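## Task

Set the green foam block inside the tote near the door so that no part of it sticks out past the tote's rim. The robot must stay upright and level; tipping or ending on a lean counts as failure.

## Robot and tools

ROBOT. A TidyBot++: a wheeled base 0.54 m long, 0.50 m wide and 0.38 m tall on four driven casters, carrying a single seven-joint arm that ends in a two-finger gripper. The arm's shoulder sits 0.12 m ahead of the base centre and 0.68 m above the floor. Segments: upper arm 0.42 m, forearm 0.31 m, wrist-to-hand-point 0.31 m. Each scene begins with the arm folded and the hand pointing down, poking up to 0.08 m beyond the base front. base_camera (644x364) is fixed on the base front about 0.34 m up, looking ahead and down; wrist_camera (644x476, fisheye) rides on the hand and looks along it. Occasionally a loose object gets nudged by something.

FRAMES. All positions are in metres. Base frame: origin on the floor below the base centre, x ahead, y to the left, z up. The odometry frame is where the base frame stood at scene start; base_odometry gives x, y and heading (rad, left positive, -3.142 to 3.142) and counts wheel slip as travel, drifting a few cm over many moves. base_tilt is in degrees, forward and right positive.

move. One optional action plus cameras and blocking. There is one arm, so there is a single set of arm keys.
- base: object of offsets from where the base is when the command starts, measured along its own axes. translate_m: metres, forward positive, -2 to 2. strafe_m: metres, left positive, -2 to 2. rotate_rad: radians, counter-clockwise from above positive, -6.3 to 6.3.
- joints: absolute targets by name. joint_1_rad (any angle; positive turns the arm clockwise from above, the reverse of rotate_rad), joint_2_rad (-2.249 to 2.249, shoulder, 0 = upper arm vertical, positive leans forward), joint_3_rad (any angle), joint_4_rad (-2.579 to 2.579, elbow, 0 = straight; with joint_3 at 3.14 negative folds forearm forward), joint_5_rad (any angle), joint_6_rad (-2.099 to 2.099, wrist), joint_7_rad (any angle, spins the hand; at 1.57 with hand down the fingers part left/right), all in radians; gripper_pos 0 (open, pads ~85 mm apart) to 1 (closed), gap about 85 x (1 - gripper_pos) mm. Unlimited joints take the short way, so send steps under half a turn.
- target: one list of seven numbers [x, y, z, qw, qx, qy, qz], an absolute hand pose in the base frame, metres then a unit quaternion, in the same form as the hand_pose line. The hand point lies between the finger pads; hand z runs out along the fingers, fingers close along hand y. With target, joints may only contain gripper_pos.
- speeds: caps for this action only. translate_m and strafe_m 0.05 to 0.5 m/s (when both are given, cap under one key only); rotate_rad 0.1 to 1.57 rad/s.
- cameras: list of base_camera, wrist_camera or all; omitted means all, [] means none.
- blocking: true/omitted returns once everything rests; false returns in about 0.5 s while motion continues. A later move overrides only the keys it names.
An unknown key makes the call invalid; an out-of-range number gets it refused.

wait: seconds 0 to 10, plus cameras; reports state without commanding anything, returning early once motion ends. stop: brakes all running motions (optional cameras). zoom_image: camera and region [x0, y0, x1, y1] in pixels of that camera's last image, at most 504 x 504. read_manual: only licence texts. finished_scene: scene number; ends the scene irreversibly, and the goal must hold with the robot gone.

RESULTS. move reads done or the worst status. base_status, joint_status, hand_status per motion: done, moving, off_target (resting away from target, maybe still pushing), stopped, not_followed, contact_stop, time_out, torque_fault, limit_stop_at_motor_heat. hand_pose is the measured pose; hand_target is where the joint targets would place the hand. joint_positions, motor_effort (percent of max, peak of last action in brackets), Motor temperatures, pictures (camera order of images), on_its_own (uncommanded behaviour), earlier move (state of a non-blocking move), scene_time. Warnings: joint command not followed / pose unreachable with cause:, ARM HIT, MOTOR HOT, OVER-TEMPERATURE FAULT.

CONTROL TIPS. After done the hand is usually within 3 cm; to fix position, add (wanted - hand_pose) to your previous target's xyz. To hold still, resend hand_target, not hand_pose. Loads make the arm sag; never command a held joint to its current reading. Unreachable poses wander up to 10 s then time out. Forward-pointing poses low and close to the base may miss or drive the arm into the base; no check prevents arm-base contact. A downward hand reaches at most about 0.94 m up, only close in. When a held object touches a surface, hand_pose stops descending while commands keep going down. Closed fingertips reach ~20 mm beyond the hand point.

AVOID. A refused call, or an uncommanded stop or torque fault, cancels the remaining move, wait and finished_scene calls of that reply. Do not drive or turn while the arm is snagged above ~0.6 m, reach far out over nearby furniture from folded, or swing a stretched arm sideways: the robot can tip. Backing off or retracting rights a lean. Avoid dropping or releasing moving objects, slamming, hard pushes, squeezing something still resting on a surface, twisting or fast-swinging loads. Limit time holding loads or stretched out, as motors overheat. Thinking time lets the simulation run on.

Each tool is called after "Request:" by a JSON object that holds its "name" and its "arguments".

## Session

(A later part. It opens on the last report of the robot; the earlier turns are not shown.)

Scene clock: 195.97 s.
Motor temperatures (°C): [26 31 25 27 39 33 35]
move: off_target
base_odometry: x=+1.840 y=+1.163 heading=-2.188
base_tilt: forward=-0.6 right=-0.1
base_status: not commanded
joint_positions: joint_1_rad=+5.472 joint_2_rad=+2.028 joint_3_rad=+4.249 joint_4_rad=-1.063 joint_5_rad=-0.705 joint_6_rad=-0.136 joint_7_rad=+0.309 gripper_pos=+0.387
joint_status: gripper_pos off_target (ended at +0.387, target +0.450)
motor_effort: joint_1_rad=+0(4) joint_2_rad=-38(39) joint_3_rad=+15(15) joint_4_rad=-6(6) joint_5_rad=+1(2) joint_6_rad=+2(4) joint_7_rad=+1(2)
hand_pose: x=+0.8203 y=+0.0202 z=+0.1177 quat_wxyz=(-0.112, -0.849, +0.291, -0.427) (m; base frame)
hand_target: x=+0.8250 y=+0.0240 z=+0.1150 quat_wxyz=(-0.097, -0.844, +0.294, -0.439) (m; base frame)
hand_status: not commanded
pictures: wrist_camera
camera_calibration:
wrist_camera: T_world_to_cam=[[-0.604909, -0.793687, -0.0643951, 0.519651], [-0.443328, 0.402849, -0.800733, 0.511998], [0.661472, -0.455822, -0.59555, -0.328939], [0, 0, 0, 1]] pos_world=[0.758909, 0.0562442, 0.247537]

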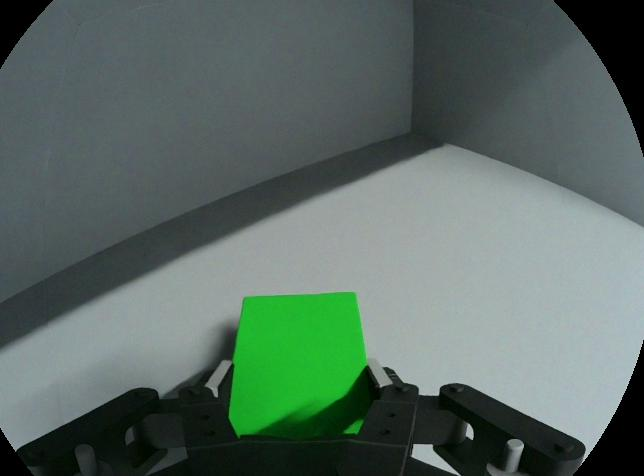

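Request:
{"name": "move", "arguments": {"target": [0.82, 0.024, 0.17, 0.0975, 0.8434, -0.2944, 0.4385], "cameras": ["wrist_camera", "base_camera"]}}

Scene clock: 198.87 s.
Motor temperatures (°C): [26 31 25 27 39 33 35]
move: done
base_odometry: x=+1.840 y=+1.163 heading=-2.188
base_tilt: forward=-0.6 right=-0.1
base_status: not commanded
joint_positions: joint_1_rad=+5.472 joint_2_rad=+1.886 joint_3_rad=+4.150 joint_4_rad=-1.222 joint_5_rad=-0.870 joint_6_rad=-0.073 joint_7_rad=+0.602 gripper_pos=+0.387
joint_status: not commanded
motor_effort: joint_1_rad=+0(2) joint_2_rad=-39(40) joint_3_rad=+16(17) joint_4_rad=-4(7) joint_5_rad=+1(2) joint_6_rad=+3(4) joint_7_rad=+1(1)
hand_pose: x=+0.8124 y=+0.0090 z=+0.1645 quat_wxyz=(-0.116, -0.846, +0.308, -0.420) (m; base frame)
hand_target: x=+0.8200 y=+0.0240 z=+0.1700 quat_wxyz=(-0.098, -0.843, +0.294, -0.439) (m; base frame)
hand_status: done (0.018 m and 3.4 deg from the pose sent, 0.052 m and 2.3 deg at the start)
pictures: base_camera, wrist_camera
camera_calibration:
wrist_camera: T_world_to_cam=[[-0.634038, -0.770219, -0.0689895, 0.533153], [-0.433674, 0.42802, -0.792922, 0.541146], [0.640252, -0.472823, -0.605405, -0.281998], [0, 0, 0, 1]] pos_world=[0.753271, 0.0456876, 0.295146]

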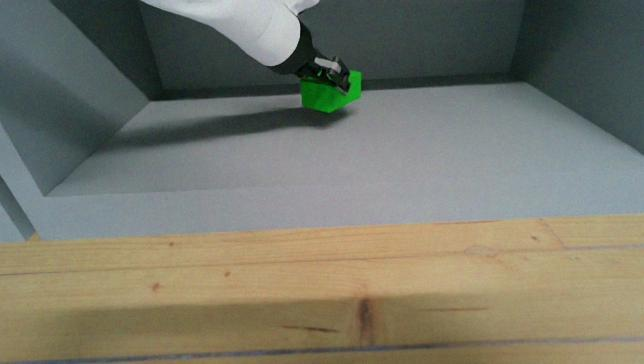

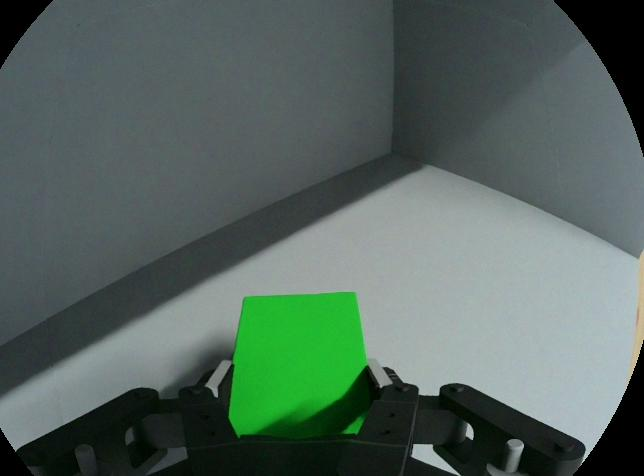

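Request:
{"name": "move", "arguments": {"base": {"translate_m": -0.48}, "joints": {"gripper_pos": 0.55}, "cameras": []}}

Request:
{"name": "move", "arguments": {"joints": {"joint_1_rad": 0.0, "joint_2_rad": 0.2, "joint_3_rad": 3.13, "joint_4_rad": -1.5, "joint_5_rad": 0.0, "joint_6_rad": -0.6, "joint_7_rad": 1.57}, "cameras": ["wrist_camera", "base_camera"]}}

Scene clock: 216.27 s.
Motor temperatures (°C): [26 31 25 27 39 33 35]
move: off_target
base_odometry: x=+2.117 y=+1.555 heading=-2.187
base_tilt: forward=-0.6 right=+0.0
base_status: done
joint_positions: joint_1_rad=+5.470 joint_2_rad=+1.885 joint_3_rad=+4.142 joint_4_rad=-1.227 joint_5_rad=-0.871 joint_6_rad=-0.068 joint_7_rad=+0.603 gripper_pos=+0.387
joint_status: gripper_pos off_target (ended at +0.387, target +0.550)
motor_effort: joint_1_rad=+0(2) joint_2_rad=-38(41) joint_3_rad=+16(18) joint_4_rad=-4(5) joint_5_rad=+1(2) joint_6_rad=+3(5) joint_7_rad=+1(2)
hand_pose: x=+0.8096 y=+0.0099 z=+0.1627 quat_wxyz=(-0.115, -0.846, +0.310, -0.419) (m; base frame)
hand_target: x=+0.8200 y=+0.0240 z=+0.1700 quat_wxyz=(-0.098, -0.843, +0.294, -0.439) (m; base frame)
hand_status: not commanded
pictures: none
No camera images: "cameras" was empty.

Scene clock: 219.37 s.
Motor temperatures (°C): [26 31 25 27 39 33 35]
move: done
base_odometry: x=+2.117 y=+1.555 heading=-2.187
base_tilt: forward=-0.6 right=+0.0
base_status: not commanded
joint_positions: joint_1_rad=+6.260 joint_2_rad=+0.207 joint_3_rad=+3.157 joint_4_rad=-1.476 joint_5_rad=-0.044 joint_6_rad=-0.525 joint_7_rad=+1.520 gripper_pos=+0.387
joint_status: all done
motor_effort: joint_1_rad=+0(2) joint_2_rad=-28(50) joint_3_rad=+0(18) joint_4_rad=+22(22) joint_5_rad=+0(2) joint_6_rad=+6(7) joint_7_rad=+1(3)
hand_pose: x=+0.7681 y=+0.0140 z=+0.8730 quat_wxyz=(+0.030, -0.892, +0.030, -0.449) (m; base frame)
hand_target: x=+0.7463 y=+0.0081 z=+0.8463 quat_wxyz=(+0.004, -0.913, -0.004, -0.408) (m; base frame)
hand_status: not commanded
pictures: base_camera, wrist_camera
camera_calibration:
wrist_camera: T_world_to_cam=[[-0.045953, -0.995076, -0.0878212, 0.125699], [-0.57826, 0.0981847, -0.809923, 1.21204], [0.814557, 0.0135651, -0.579925, 0.0146137], [0, 0, 0, 1]] pos_world=[0.694748, 0.00587824, 1.00117]

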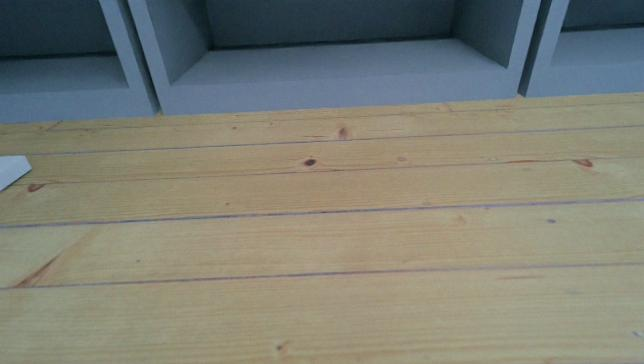

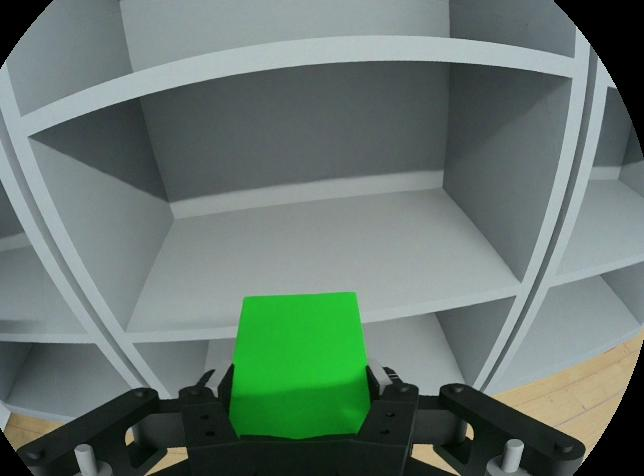

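Request:
{"name": "move", "arguments": {"base": {"translate_m": 0.44, "strafe_m": -1.88}, "joints": {"joint_1_rad": 0.0, "joint_2_rad": -0.349, "joint_3_rad": 3.13, "joint_4_rad": -2.3, "joint_5_rad": 0.0, "joint_6_rad": -0.5, "joint_7_rad": 1.57}, "cameras": ["wrist_camera", "base_camera"]}}

Scene clock: 227.17 s.
Motor temperatures (°C): [26 31 25 27 39 33 35]
move: done
base_odometry: x=+0.329 y=+2.283 heading=-2.188
base_tilt: forward=-0.6 right=+0.0
base_status: done
joint_positions: joint_1_rad=+6.264 joint_2_rad=-0.328 joint_3_rad=+3.149 joint_4_rad=-2.279 joint_5_rad=-0.040 joint_6_rad=-0.525 joint_7_rad=+1.522 gripper_pos=+0.387
joint_status: all done
motor_effort: joint_1_rad=+0(3) joint_2_rad=-9(30) joint_3_rad=+1(2) joint_4_rad=+19(22) joint_5_rad=+0(2) joint_6_rad=+5(7) joint_7_rad=+1(2)
hand_pose: x=+0.4675 y=+0.0118 z=+0.7188 quat_wxyz=(+0.026, -0.945, +0.031, -0.326) (m; base frame)
hand_target: x=+0.4652 y=+0.0053 z=+0.7205 quat_wxyz=(+0.000, -0.941, -0.005, -0.338) (m; base frame)
hand_status: not commanded
pictures: base_camera, wrist_camera
camera_calibration:
wrist_camera: T_world_to_cam=[[-0.0610185, -0.995606, -0.0710363, 0.0910679], [-0.772446, 0.0921747, -0.628355, 0.873843], [0.632142, 0.0165304, -0.774676, 0.39547], [0, 0, 0, 1]] pos_world=[0.430561, 0.0035842, 0.861914]

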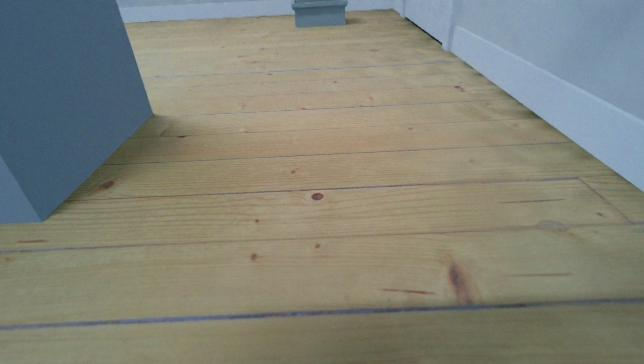

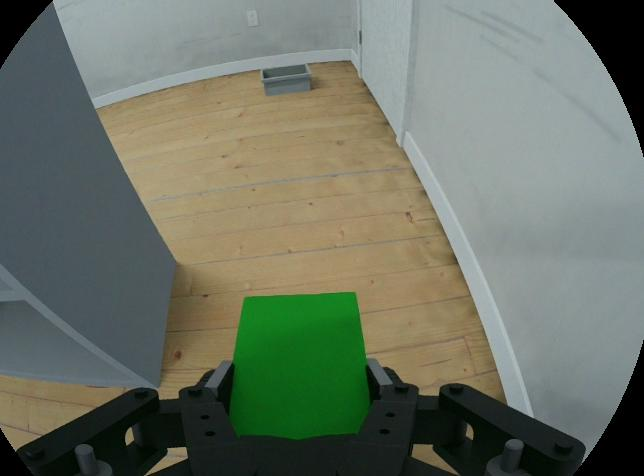

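Request:
{"name": "move", "arguments": {"base": {"translate_m": 1.76}, "cameras": ["wrist_camera", "base_camera"]}}

Scene clock: 234.67 s.
Motor temperatures (°C): [26 31 25 27 39 33 35]
move: done
base_odometry: x=-0.690 y=+0.847 heading=-2.188
base_tilt: forward=-0.6 right=+0.0
base_status: done
joint_positions: joint_1_rad=+6.264 joint_2_rad=-0.337 joint_3_rad=+3.149 joint_4_rad=-2.281 joint_5_rad=-0.040 joint_6_rad=-0.525 joint_7_rad=+1.522 gripper_pos=+0.387
joint_status: not commanded
motor_effort: joint_1_rad=-1(1) joint_2_rad=-8(10) joint_3_rad=+1(1) joint_4_rad=+19(20) joint_5_rad=+0(1) joint_6_rad=+5(6) joint_7_rad=+0(2)
hand_pose: x=+0.4663 y=+0.0118 z=+0.7207 quat_wxyz=(+0.026, -0.944, +0.030, -0.329) (m; base frame)
hand_target: x=+0.4652 y=+0.0053 z=+0.7205 quat_wxyz=(+0.000, -0.941, -0.005, -0.338) (m; base frame)
hand_status: not commanded
pictures: base_camera, wrist_camera
camera_calibration:
wrist_camera: T_world_to_cam=[[-0.060506, -0.995604, -0.0714898, 0.0912308], [-0.768511, 0.0921694, -0.633163, 0.875761], [0.636969, 0.0166305, -0.77071, 0.392489], [0, 0, 0, 1]] pos_world=[0.428549, 0.00358409, 0.863517]

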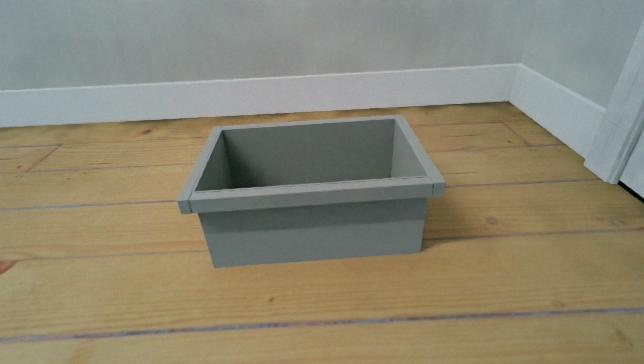

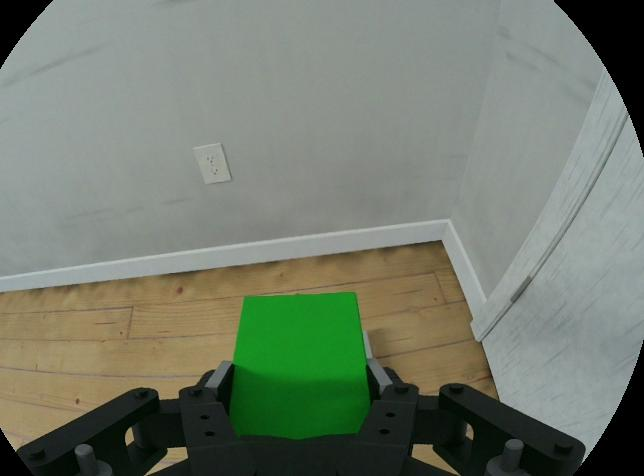

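Request:
{"name": "move", "arguments": {"target": [0.63, 0.02, 0.26, -0.0057, 0.9905, 0.0432, 0.1304], "cameras": ["wrist_camera", "base_camera"]}}

Scene clock: 243.97 s.
Motor temperatures (°C): [26 31 25 27 39 33 35]
move: done
base_odometry: x=-0.690 y=+0.847 heading=-2.188
base_tilt: forward=-0.5 right=-0.1
base_status: not commanded
joint_positions: joint_1_rad=+6.264 joint_2_rad=+1.081 joint_3_rad=+3.149 joint_4_rad=-1.874 joint_5_rad=-0.006 joint_6_rad=+0.012 joint_7_rad=+1.551 gripper_pos=+0.387
joint_status: not commanded
motor_effort: joint_1_rad=+0(1) joint_2_rad=-36(39) joint_3_rad=+0(1) joint_4_rad=+4(20) joint_5_rad=+1(1) joint_6_rad=+1(5) joint_7_rad=+1(2)
hand_pose: x=+0.6101 y=+0.0065 z=+0.2656 quat_wxyz=(-0.001, -0.995, +0.005, -0.099) (m; base frame)
hand_target: x=+0.6300 y=+0.0200 z=+0.2600 quat_wxyz=(+0.006, -0.991, -0.043, -0.130) (m; base frame)
hand_status: done (0.025 m and 6.6 deg from the pose sent, 0.489 m and 25.0 deg at the start)
pictures: base_camera, wrist_camera
camera_calibration:
wrist_camera: T_world_to_cam=[[-0.0284805, -0.999558, 0.0085822, 0.0213734], [-0.975875, 0.0259444, -0.216782, 0.714932], [0.216463, -0.0145492, -0.976182, 0.261558], [0, 0, 0, 1]] pos_world=[0.641676, 0.00662086, 0.410129]

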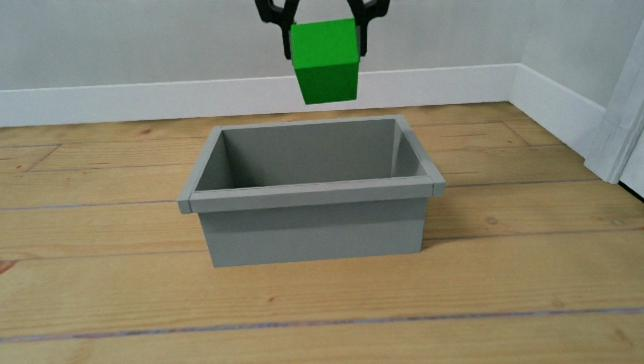

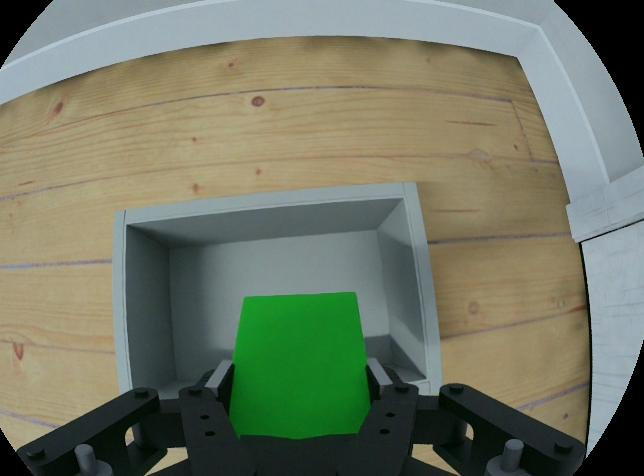

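Request:
{"name": "move", "arguments": {"target": [0.68, 0.05, 0.19, -0.0102, 0.9883, 0.0778, 0.1301], "cameras": ["wrist_camera"]}}

Scene clock: 254.67 s.
Motor temperatures (°C): [26 31 24 27 39 33 35]
move: done
base_odometry: x=-0.690 y=+0.847 heading=-2.188
base_tilt: forward=-0.6 right=-0.1
base_status: not commanded
joint_positions: joint_1_rad=+6.245 joint_2_rad=+1.271 joint_3_rad=+3.143 joint_4_rad=-1.607 joint_5_rad=+0.005 joint_6_rad=+0.013 joint_7_rad=+1.569 gripper_pos=+0.387
joint_status: not commanded
motor_effort: joint_1_rad=+0(1) joint_2_rad=-41(43) joint_3_rad=+0(1) joint_4_rad=+6(6) joint_5_rad=+0(2) joint_6_rad=+1(2) joint_7_rad=+1(2)
hand_pose: x=+0.6872 y=+0.0224 z=+0.2029 quat_wxyz=(+0.002, -0.990, -0.020, -0.138) (m; base frame)
hand_target: x=+0.6800 y=+0.0500 z=+0.1900 quat_wxyz=(+0.010, -0.988, -0.078, -0.130) (m; base frame)
hand_status: done (0.031 m and 6.7 deg from the pose sent, 0.112 m and 10.2 deg at the start)
pictures: wrist_camera
camera_calibration:
wrist_camera: T_world_to_cam=[[0.0216394, -0.999734, 0.00799067, 0.00566645], [-0.956179, -0.0230296, -0.291876, 0.779033], [0.291983, -0.00132447, -0.956423, 0.127744], [0, 0, 0, 1]] pos_world=[0.707473, 0.0237749, 0.349513]

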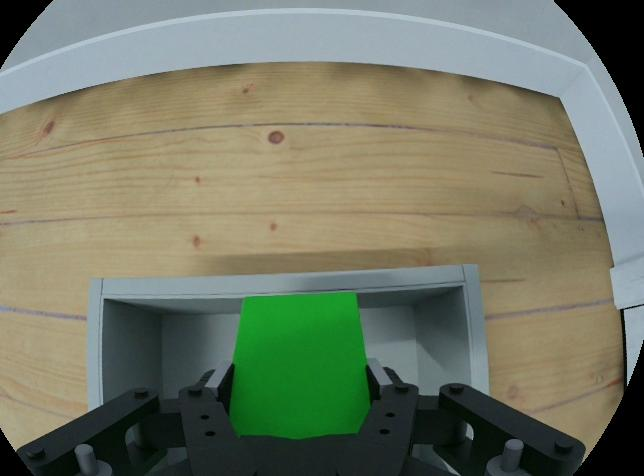

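Request:
{"name": "move", "arguments": {"target": [0.652, 0.06, 0.16, -0.0102, 0.9883, 0.0778, 0.1301], "cameras": ["wrist_camera"]}}

Scene clock: 259.80 s.
Motor temperatures (°C): [26 31 24 27 39 33 35]
move: done
base_odometry: x=-0.690 y=+0.847 heading=-2.188
base_tilt: forward=-0.6 right=-0.1
base_status: not commanded
joint_positions: joint_1_rad=+6.206 joint_2_rad=+1.336 joint_3_rad=+3.143 joint_4_rad=-1.634 joint_5_rad=+0.006 joint_6_rad=+0.069 joint_7_rad=+1.569 gripper_pos=+0.388
joint_status: not commanded
motor_effort: joint_1_rad=+0(2) joint_2_rad=-40(43) joint_3_rad=+0(1) joint_4_rad=+4(6) joint_5_rad=+0(1) joint_6_rad=+2(2) joint_7_rad=+0(2)
hand_pose: x=+0.6546 y=+0.0420 z=+0.1678 quat_wxyz=(+0.004, -0.992, -0.040, -0.120) (m; base frame)
hand_target: x=+0.6520 y=+0.0600 z=+0.1600 quat_wxyz=(+0.010, -0.988, -0.078, -0.130) (m; base frame)
hand_status: done (0.020 m and 4.5 deg from the pose sent, 0.067 m and 6.7 deg at the start)
pictures: wrist_camera
camera_calibration:
wrist_camera: T_world_to_cam=[[0.0614073, -0.998078, 0.00836059, 0.000154136], [-0.964262, -0.0614856, -0.257717, 0.739212], [0.257735, 0.00776389, -0.966184, 0.127377], [0, 0, 0, 1]] pos_world=[0.679955, 0.0446158, 0.313576]

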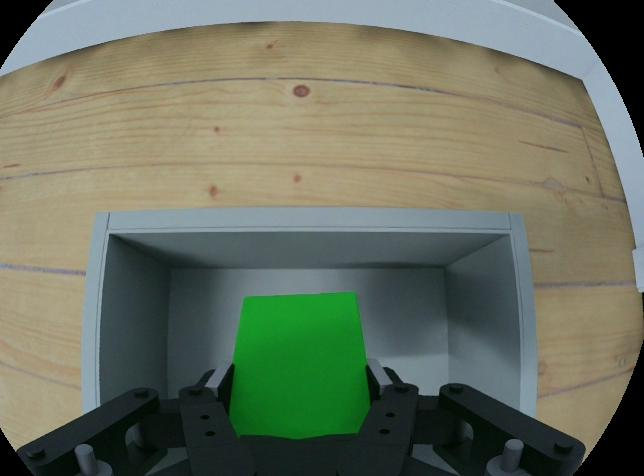

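Request:
{"name": "move", "arguments": {"target": [0.652, 0.055, 0.10, -0.0102, 0.9883, 0.0778, 0.1301], "cameras": ["wrist_camera"]}}

Request:
{"name": "move", "arguments": {"target": [0.650, 0.055, 0.07, -0.0102, 0.9883, 0.0778, 0.1301], "cameras": ["wrist_camera", "base_camera"]}}

Scene clock: 263.13 s.
Motor temperatures (°C): [26 31 24 27 39 33 35]
move: done
base_odometry: x=-0.690 y=+0.847 heading=-2.188
base_tilt: forward=-0.5 right=-0.1
base_status: not commanded
joint_positions: joint_1_rad=+6.206 joint_2_rad=+1.479 joint_3_rad=+3.143 joint_4_rad=-1.541 joint_5_rad=+0.006 joint_6_rad=+0.079 joint_7_rad=+1.569 gripper_pos=+0.388
joint_status: not commanded
motor_effort: joint_1_rad=+0(1) joint_2_rad=-39(43) joint_3_rad=+0(1) joint_4_rad=+3(4) joint_5_rad=+1(1) joint_6_rad=+2(2) joint_7_rad=+1(2)
hand_pose: x=+0.6364 y=+0.0407 z=+0.1033 quat_wxyz=(+0.003, -0.994, -0.040, -0.100) (m; base frame)
hand_target: x=+0.6520 y=+0.0550 z=+0.1001 quat_wxyz=(+0.010, -0.988, -0.078, -0.130) (m; base frame)
hand_status: done (0.021 m and 5.6 deg from the pose sent, 0.069 m and 4.5 deg at the start)
pictures: wrist_camera
camera_calibration:
wrist_camera: T_world_to_cam=[[0.0618963, -0.998042, 0.00899066, -0.00001681], [-0.973878, -0.0623646, -0.21834, 0.707027], [0.218473, 0.00475863, -0.975831, 0.0958748], [0, 0, 0, 1]] pos_world=[0.667613, 0.0436205, 0.24793]

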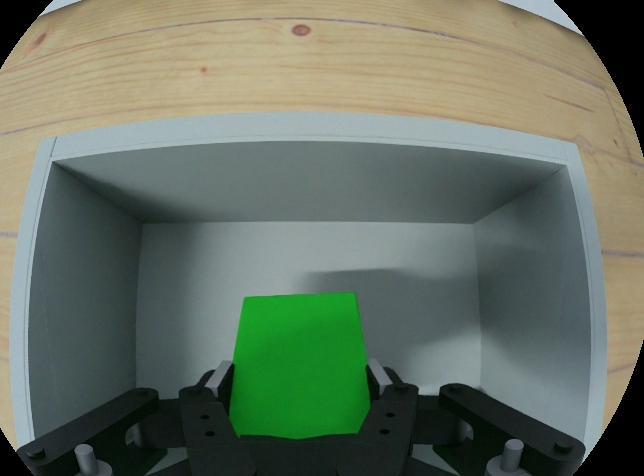

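Scene clock: 264.03 s.
Motor temperatures (°C): [26 31 24 27 39 33 35]
move: done
base_odometry: x=-0.690 y=+0.847 heading=-2.188
base_tilt: forward=-0.6 right=-0.1
base_status: not commanded
joint_positions: joint_1_rad=+6.206 joint_2_rad=+1.542 joint_3_rad=+3.143 joint_4_rad=-1.478 joint_5_rad=+0.006 joint_6_rad=+0.088 joint_7_rad=+1.569 gripper_pos=+0.388
joint_status: not commanded
motor_effort: joint_1_rad=+0(1) joint_2_rad=-41(43) joint_3_rad=+0(1) joint_4_rad=+3(4) joint_5_rad=+1(1) joint_6_rad=+1(2) joint_7_rad=+1(2)
hand_pose: x=+0.6408 y=+0.0410 z=+0.0772 quat_wxyz=(+0.003, -0.994, -0.040, -0.105) (m; base frame)
hand_target: x=+0.6500 y=+0.0550 z=+0.0700 quat_wxyz=(+0.010, -0.988, -0.078, -0.130) (m; base frame)
hand_status: done (0.018 m and 5.3 deg from the pose sent, 0.039 m and 5.6 deg at the start)
pictures: base_camera, wrist_camera
camera_calibration:
wrist_camera: T_world_to_cam=[[0.0618988, -0.998044, 0.0087625, 0.000371445], [-0.971813, -0.0622683, -0.22738, 0.70504], [0.227481, 0.00555906, -0.973767, 0.0634976], [0, 0, 0, 1]] pos_world=[0.6707, 0.0439194, 0.222141]

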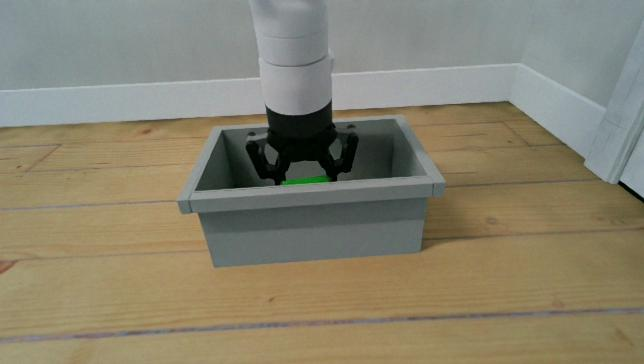

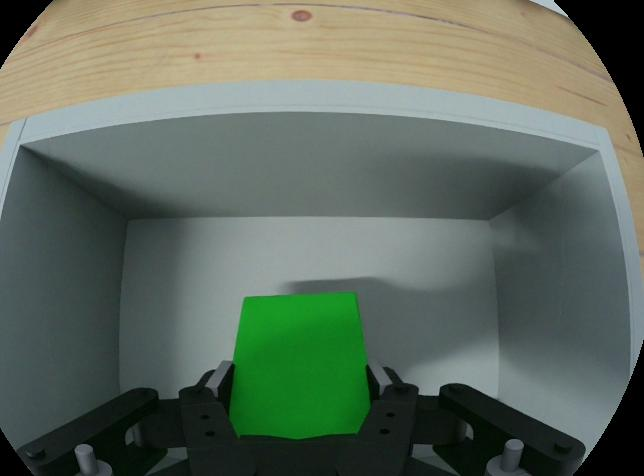

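Request:
{"name": "move", "arguments": {"target": [0.664, 0.054, 0.057, -0.0102, 0.9883, 0.0778, 0.1301], "cameras": ["wrist_camera", "base_camera"]}}

Scene clock: 267.57 s.
Motor temperatures (°C): [26 31 24 27 39 33 35]
move: done
base_odometry: x=-0.690 y=+0.847 heading=-2.188
base_tilt: forward=-0.5 right=-0.1
base_status: not commanded
joint_positions: joint_1_rad=+6.206 joint_2_rad=+1.566 joint_3_rad=+3.143 joint_4_rad=-1.397 joint_5_rad=+0.006 joint_6_rad=+0.088 joint_7_rad=+1.569 gripper_pos=+0.388
joint_status: not commanded
motor_effort: joint_1_rad=+0(1) joint_2_rad=-39(42) joint_3_rad=+0(0) joint_4_rad=+4(4) joint_5_rad=+1(1) joint_6_rad=+1(2) joint_7_rad=+1(1)
hand_pose: x=+0.6763 y=+0.0438 z=+0.0743 quat_wxyz=(+0.004, -0.990, -0.041, -0.133) (m; base frame)
hand_target: x=+0.6640 y=+0.0540 z=+0.0570 quat_wxyz=(+0.010, -0.988, -0.078, -0.130) (m; base frame)
hand_status: done (0.024 m and 4.3 deg from the pose sent, 0.033 m and 5.3 deg at the start)
pictures: base_camera, wrist_camera
camera_calibration:
wrist_camera: T_world_to_cam=[[0.0621505, -0.998034, 0.00808871, 0.000774924], [-0.957052, -0.0618939, -0.283232, 0.733107], [0.283176, 0.00986169, -0.959017, 0.0136293], [0, 0, 0, 1]] pos_world=[0.697714, 0.0460138, 0.220704]

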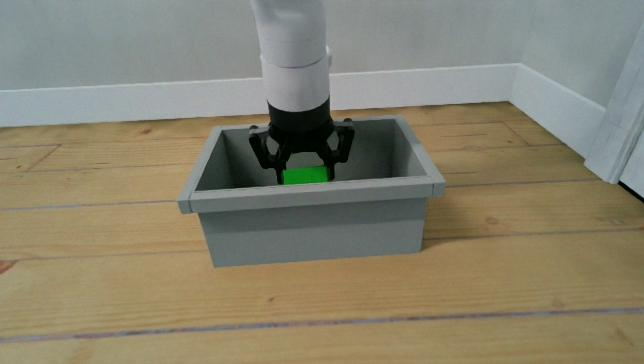

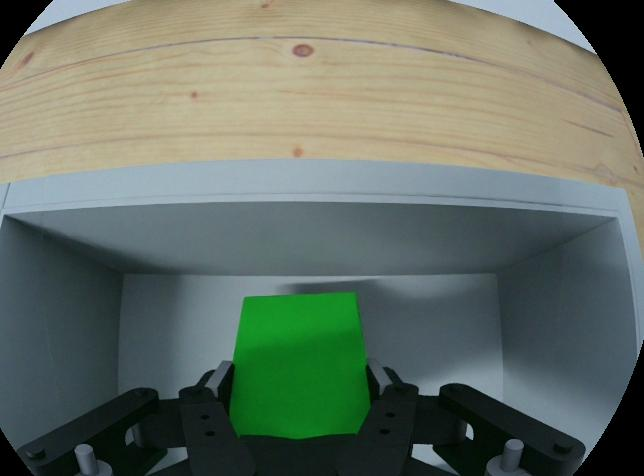

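Request:
{"name": "move", "arguments": {"target": [0.650, 0.054, 0.050, -0.0102, 0.9883, 0.0778, 0.1301], "cameras": ["wrist_camera", "base_camera"]}}

Scene clock: 269.63 s.
Motor temperatures (°C): [26 31 24 27 39 33 35]
move: off_target
base_odometry: x=-0.690 y=+0.847 heading=-2.188
base_tilt: forward=-0.6 right=+0.0
base_status: not commanded
joint_positions: joint_1_rad=+6.206 joint_2_rad=+1.567 joint_3_rad=+3.143 joint_4_rad=-1.409 joint_5_rad=+0.006 joint_6_rad=+0.112 joint_7_rad=+1.569 gripper_pos=+0.388
joint_status: not commanded
motor_effort: joint_1_rad=+0(1) joint_2_rad=-38(40) joint_3_rad=+0(0) joint_4_rad=+3(4) joint_5_rad=+1(1) joint_6_rad=+1(2) joint_7_rad=+1(2)
hand_pose: x=+0.6751 y=+0.0437 z=+0.0738 quat_wxyz=(+0.005, -0.990, -0.041, -0.138) (m; base frame)
hand_target: x=+0.6500 y=+0.0540 z=+0.0500 quat_wxyz=(+0.010, -0.988, -0.078, -0.130) (m; base frame)
hand_status: off_target (0.036 m and 4.4 deg from the pose sent, 0.037 m and 4.3 deg at the start)
pictures: base_camera, wrist_camera
camera_calibration:
wrist_camera: T_world_to_cam=[[0.0620729, -0.998042, 0.00768886, 0.000980867], [-0.954071, -0.0615968, -0.293179, 0.730622], [0.293078, 0.0108627, -0.956027, 0.00650582], [0, 0, 0, 1]] pos_world=[0.695098, 0.0459123, 0.220415]

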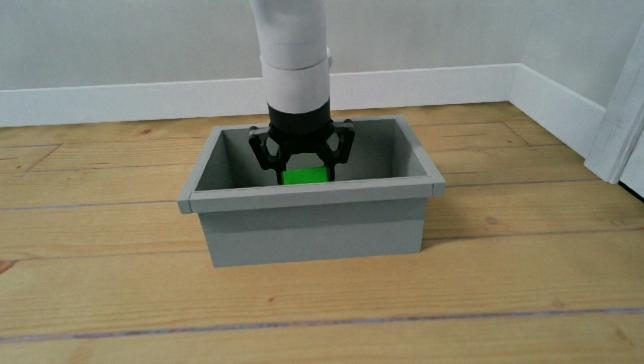

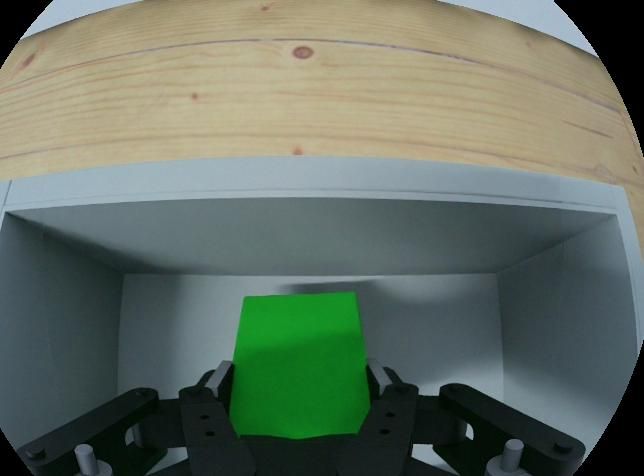

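Request:
{"name": "move", "arguments": {"target": [0.658, 0.054, 0.063, -0.0102, 0.9883, 0.0778, 0.1301], "cameras": []}}

Request:
{"name": "move", "arguments": {"joints": {"gripper_pos": 0.1}, "cameras": ["wrist_camera"]}}

Scene clock: 272.20 s.
Motor temperatures (°C): [26 31 24 27 39 33 35]
move: done
base_odometry: x=-0.690 y=+0.847 heading=-2.188
base_tilt: forward=-0.6 right=+0.0
base_status: not commanded
joint_positions: joint_1_rad=+6.206 joint_2_rad=+1.566 joint_3_rad=+3.143 joint_4_rad=-1.410 joint_5_rad=+0.006 joint_6_rad=+0.112 joint_7_rad=+1.569 gripper_pos=+0.388
joint_status: not commanded
motor_effort: joint_1_rad=+0(1) joint_2_rad=-40(41) joint_3_rad=-1(1) joint_4_rad=+3(4) joint_5_rad=+1(1) joint_6_rad=+1(1) joint_7_rad=+1(2)
hand_pose: x=+0.6752 y=+0.0437 z=+0.0742 quat_wxyz=(+0.005, -0.990, -0.041, -0.138) (m; base frame)
hand_target: x=+0.6580 y=+0.0540 z=+0.0630 quat_wxyz=(+0.010, -0.988, -0.078, -0.130) (m; base frame)
hand_status: done (0.023 m and 4.4 deg from the pose sent, 0.023 m and 4.4 deg at the start)
pictures: none
No camera images: "cameras" was empty.

Scene clock: 273.00 s.
Motor temperatures (°C): [26 31 24 27 39 33 35]
move: done
base_odometry: x=-0.690 y=+0.847 heading=-2.188
base_tilt: forward=-0.6 right=+0.0
base_status: not commanded
joint_positions: joint_1_rad=+6.206 joint_2_rad=+1.566 joint_3_rad=+3.143 joint_4_rad=-1.411 joint_5_rad=+0.006 joint_6_rad=+0.112 joint_7_rad=+1.569 gripper_pos=+0.100
joint_status: all done
motor_effort: joint_1_rad=+0(1) joint_2_rad=-41(42) joint_3_rad=+0(1) joint_4_rad=+4(4) joint_5_rad=+0(1) joint_6_rad=+2(2) joint_7_rad=+0(1)
hand_pose: x=+0.6744 y=+0.0437 z=+0.0741 quat_wxyz=(+0.005, -0.990, -0.041, -0.138) (m; base frame)
hand_target: x=+0.6580 y=+0.0540 z=+0.0630 quat_wxyz=(+0.010, -0.988, -0.078, -0.130) (m; base frame)
hand_status: not commanded
pictures: wrist_camera
camera_calibration:
wrist_camera: T_world_to_cam=[[0.0621476, -0.998037, 0.00774928, 0.000844495], [-0.954372, -0.0616973, -0.292176, 0.73022], [0.29208, 0.0107623, -0.956333, 0.00770397], [0, 0, 0, 1]] pos_world=[0.6946, 0.0458125, 0.220714]

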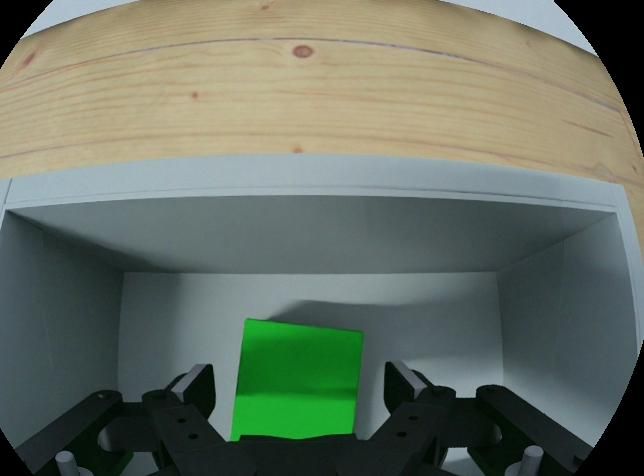

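Released. Raise out.

Request:
{"name": "move", "arguments": {"joints": {"gripper_pos": 0.0}, "target": [0.658, 0.054, 0.12, -0.0102, 0.9883, 0.0778, 0.1301], "cameras": []}}

Request:
{"name": "move", "arguments": {"target": [0.66, 0.054, 0.30, -0.0102, 0.9883, 0.0778, 0.1301], "cameras": ["wrist_camera", "base_camera"]}}

Scene clock: 276.37 s.
Motor temperatures (°C): [26 31 24 27 39 33 35]
move: done
base_odometry: x=-0.690 y=+0.847 heading=-2.188
base_tilt: forward=-0.6 right=-0.1
base_status: not commanded
joint_positions: joint_1_rad=+6.206 joint_2_rad=+1.453 joint_3_rad=+3.143 joint_4_rad=-1.538 joint_5_rad=+0.006 joint_6_rad=+0.112 joint_7_rad=+1.569 gripper_pos=+0.000
joint_status: all done
motor_effort: joint_1_rad=+0(1) joint_2_rad=-40(43) joint_3_rad=+0(1) joint_4_rad=+4(4) joint_5_rad=+1(1) joint_6_rad=+2(2) joint_7_rad=+2(2)
hand_pose: x=+0.6635 y=+0.0428 z=+0.1199 quat_wxyz=(+0.004, -0.991, -0.040, -0.131) (m; base frame)
hand_target: x=+0.6580 y=+0.0540 z=+0.1200 quat_wxyz=(+0.010, -0.988, -0.078, -0.130) (m; base frame)
hand_status: done (0.012 m and 4.3 deg from the pose sent, 0.050 m and 4.4 deg at the start)
pictures: none
No camera images: "cameras" was empty.

Scene clock: 278.00 s.
Motor temperatures (°C): [26 31 24 27 39 33 35]
move: done
base_odometry: x=-0.690 y=+0.847 heading=-2.188
base_tilt: forward=-0.5 right=+0.0
base_status: not commanded
joint_positions: joint_1_rad=+6.206 joint_2_rad=+1.038 joint_3_rad=+3.143 joint_4_rad=-1.761 joint_5_rad=+0.006 joint_6_rad=+0.005 joint_7_rad=+1.569 gripper_pos=+0.000
joint_status: not commanded
motor_effort: joint_1_rad=+0(1) joint_2_rad=-39(44) joint_3_rad=+0(1) joint_4_rad=+7(8) joint_5_rad=+1(1) joint_6_rad=+4(4) joint_7_rad=+1(2)
hand_pose: x=+0.6914 y=+0.0449 z=+0.3069 quat_wxyz=(+0.006, -0.984, -0.040, -0.173) (m; base frame)
hand_target: x=+0.6600 y=+0.0540 z=+0.3000 quat_wxyz=(+0.010, -0.988, -0.078, -0.130) (m; base frame)
hand_status: done (0.033 m and 6.6 deg from the pose sent, 0.180 m and 4.3 deg at the start)
pictures: base_camera, wrist_camera
camera_calibration:
wrist_camera: T_world_to_cam=[[0.0610194, -0.998113, 0.00690984, 0.000295954], [-0.931405, -0.0594273, -0.3591, 0.818956], [0.358832, 0.0154762, -0.933274, 0.171866], [0, 0, 0, 1]] pos_world=[0.701091, 0.046304, 0.454483]

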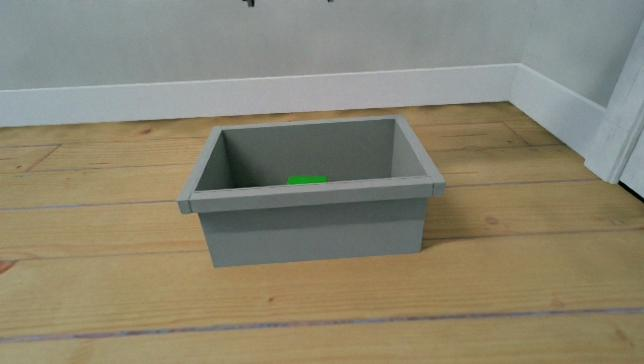

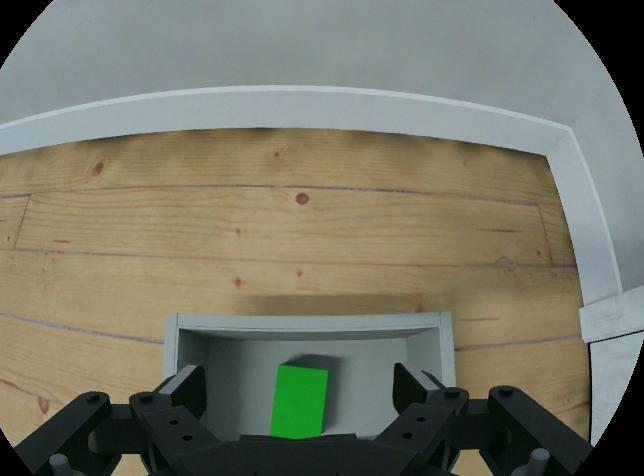

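Request:
{"name": "finished_scene", "arguments": {"scene": 2}}

The scene is finished: the task was done.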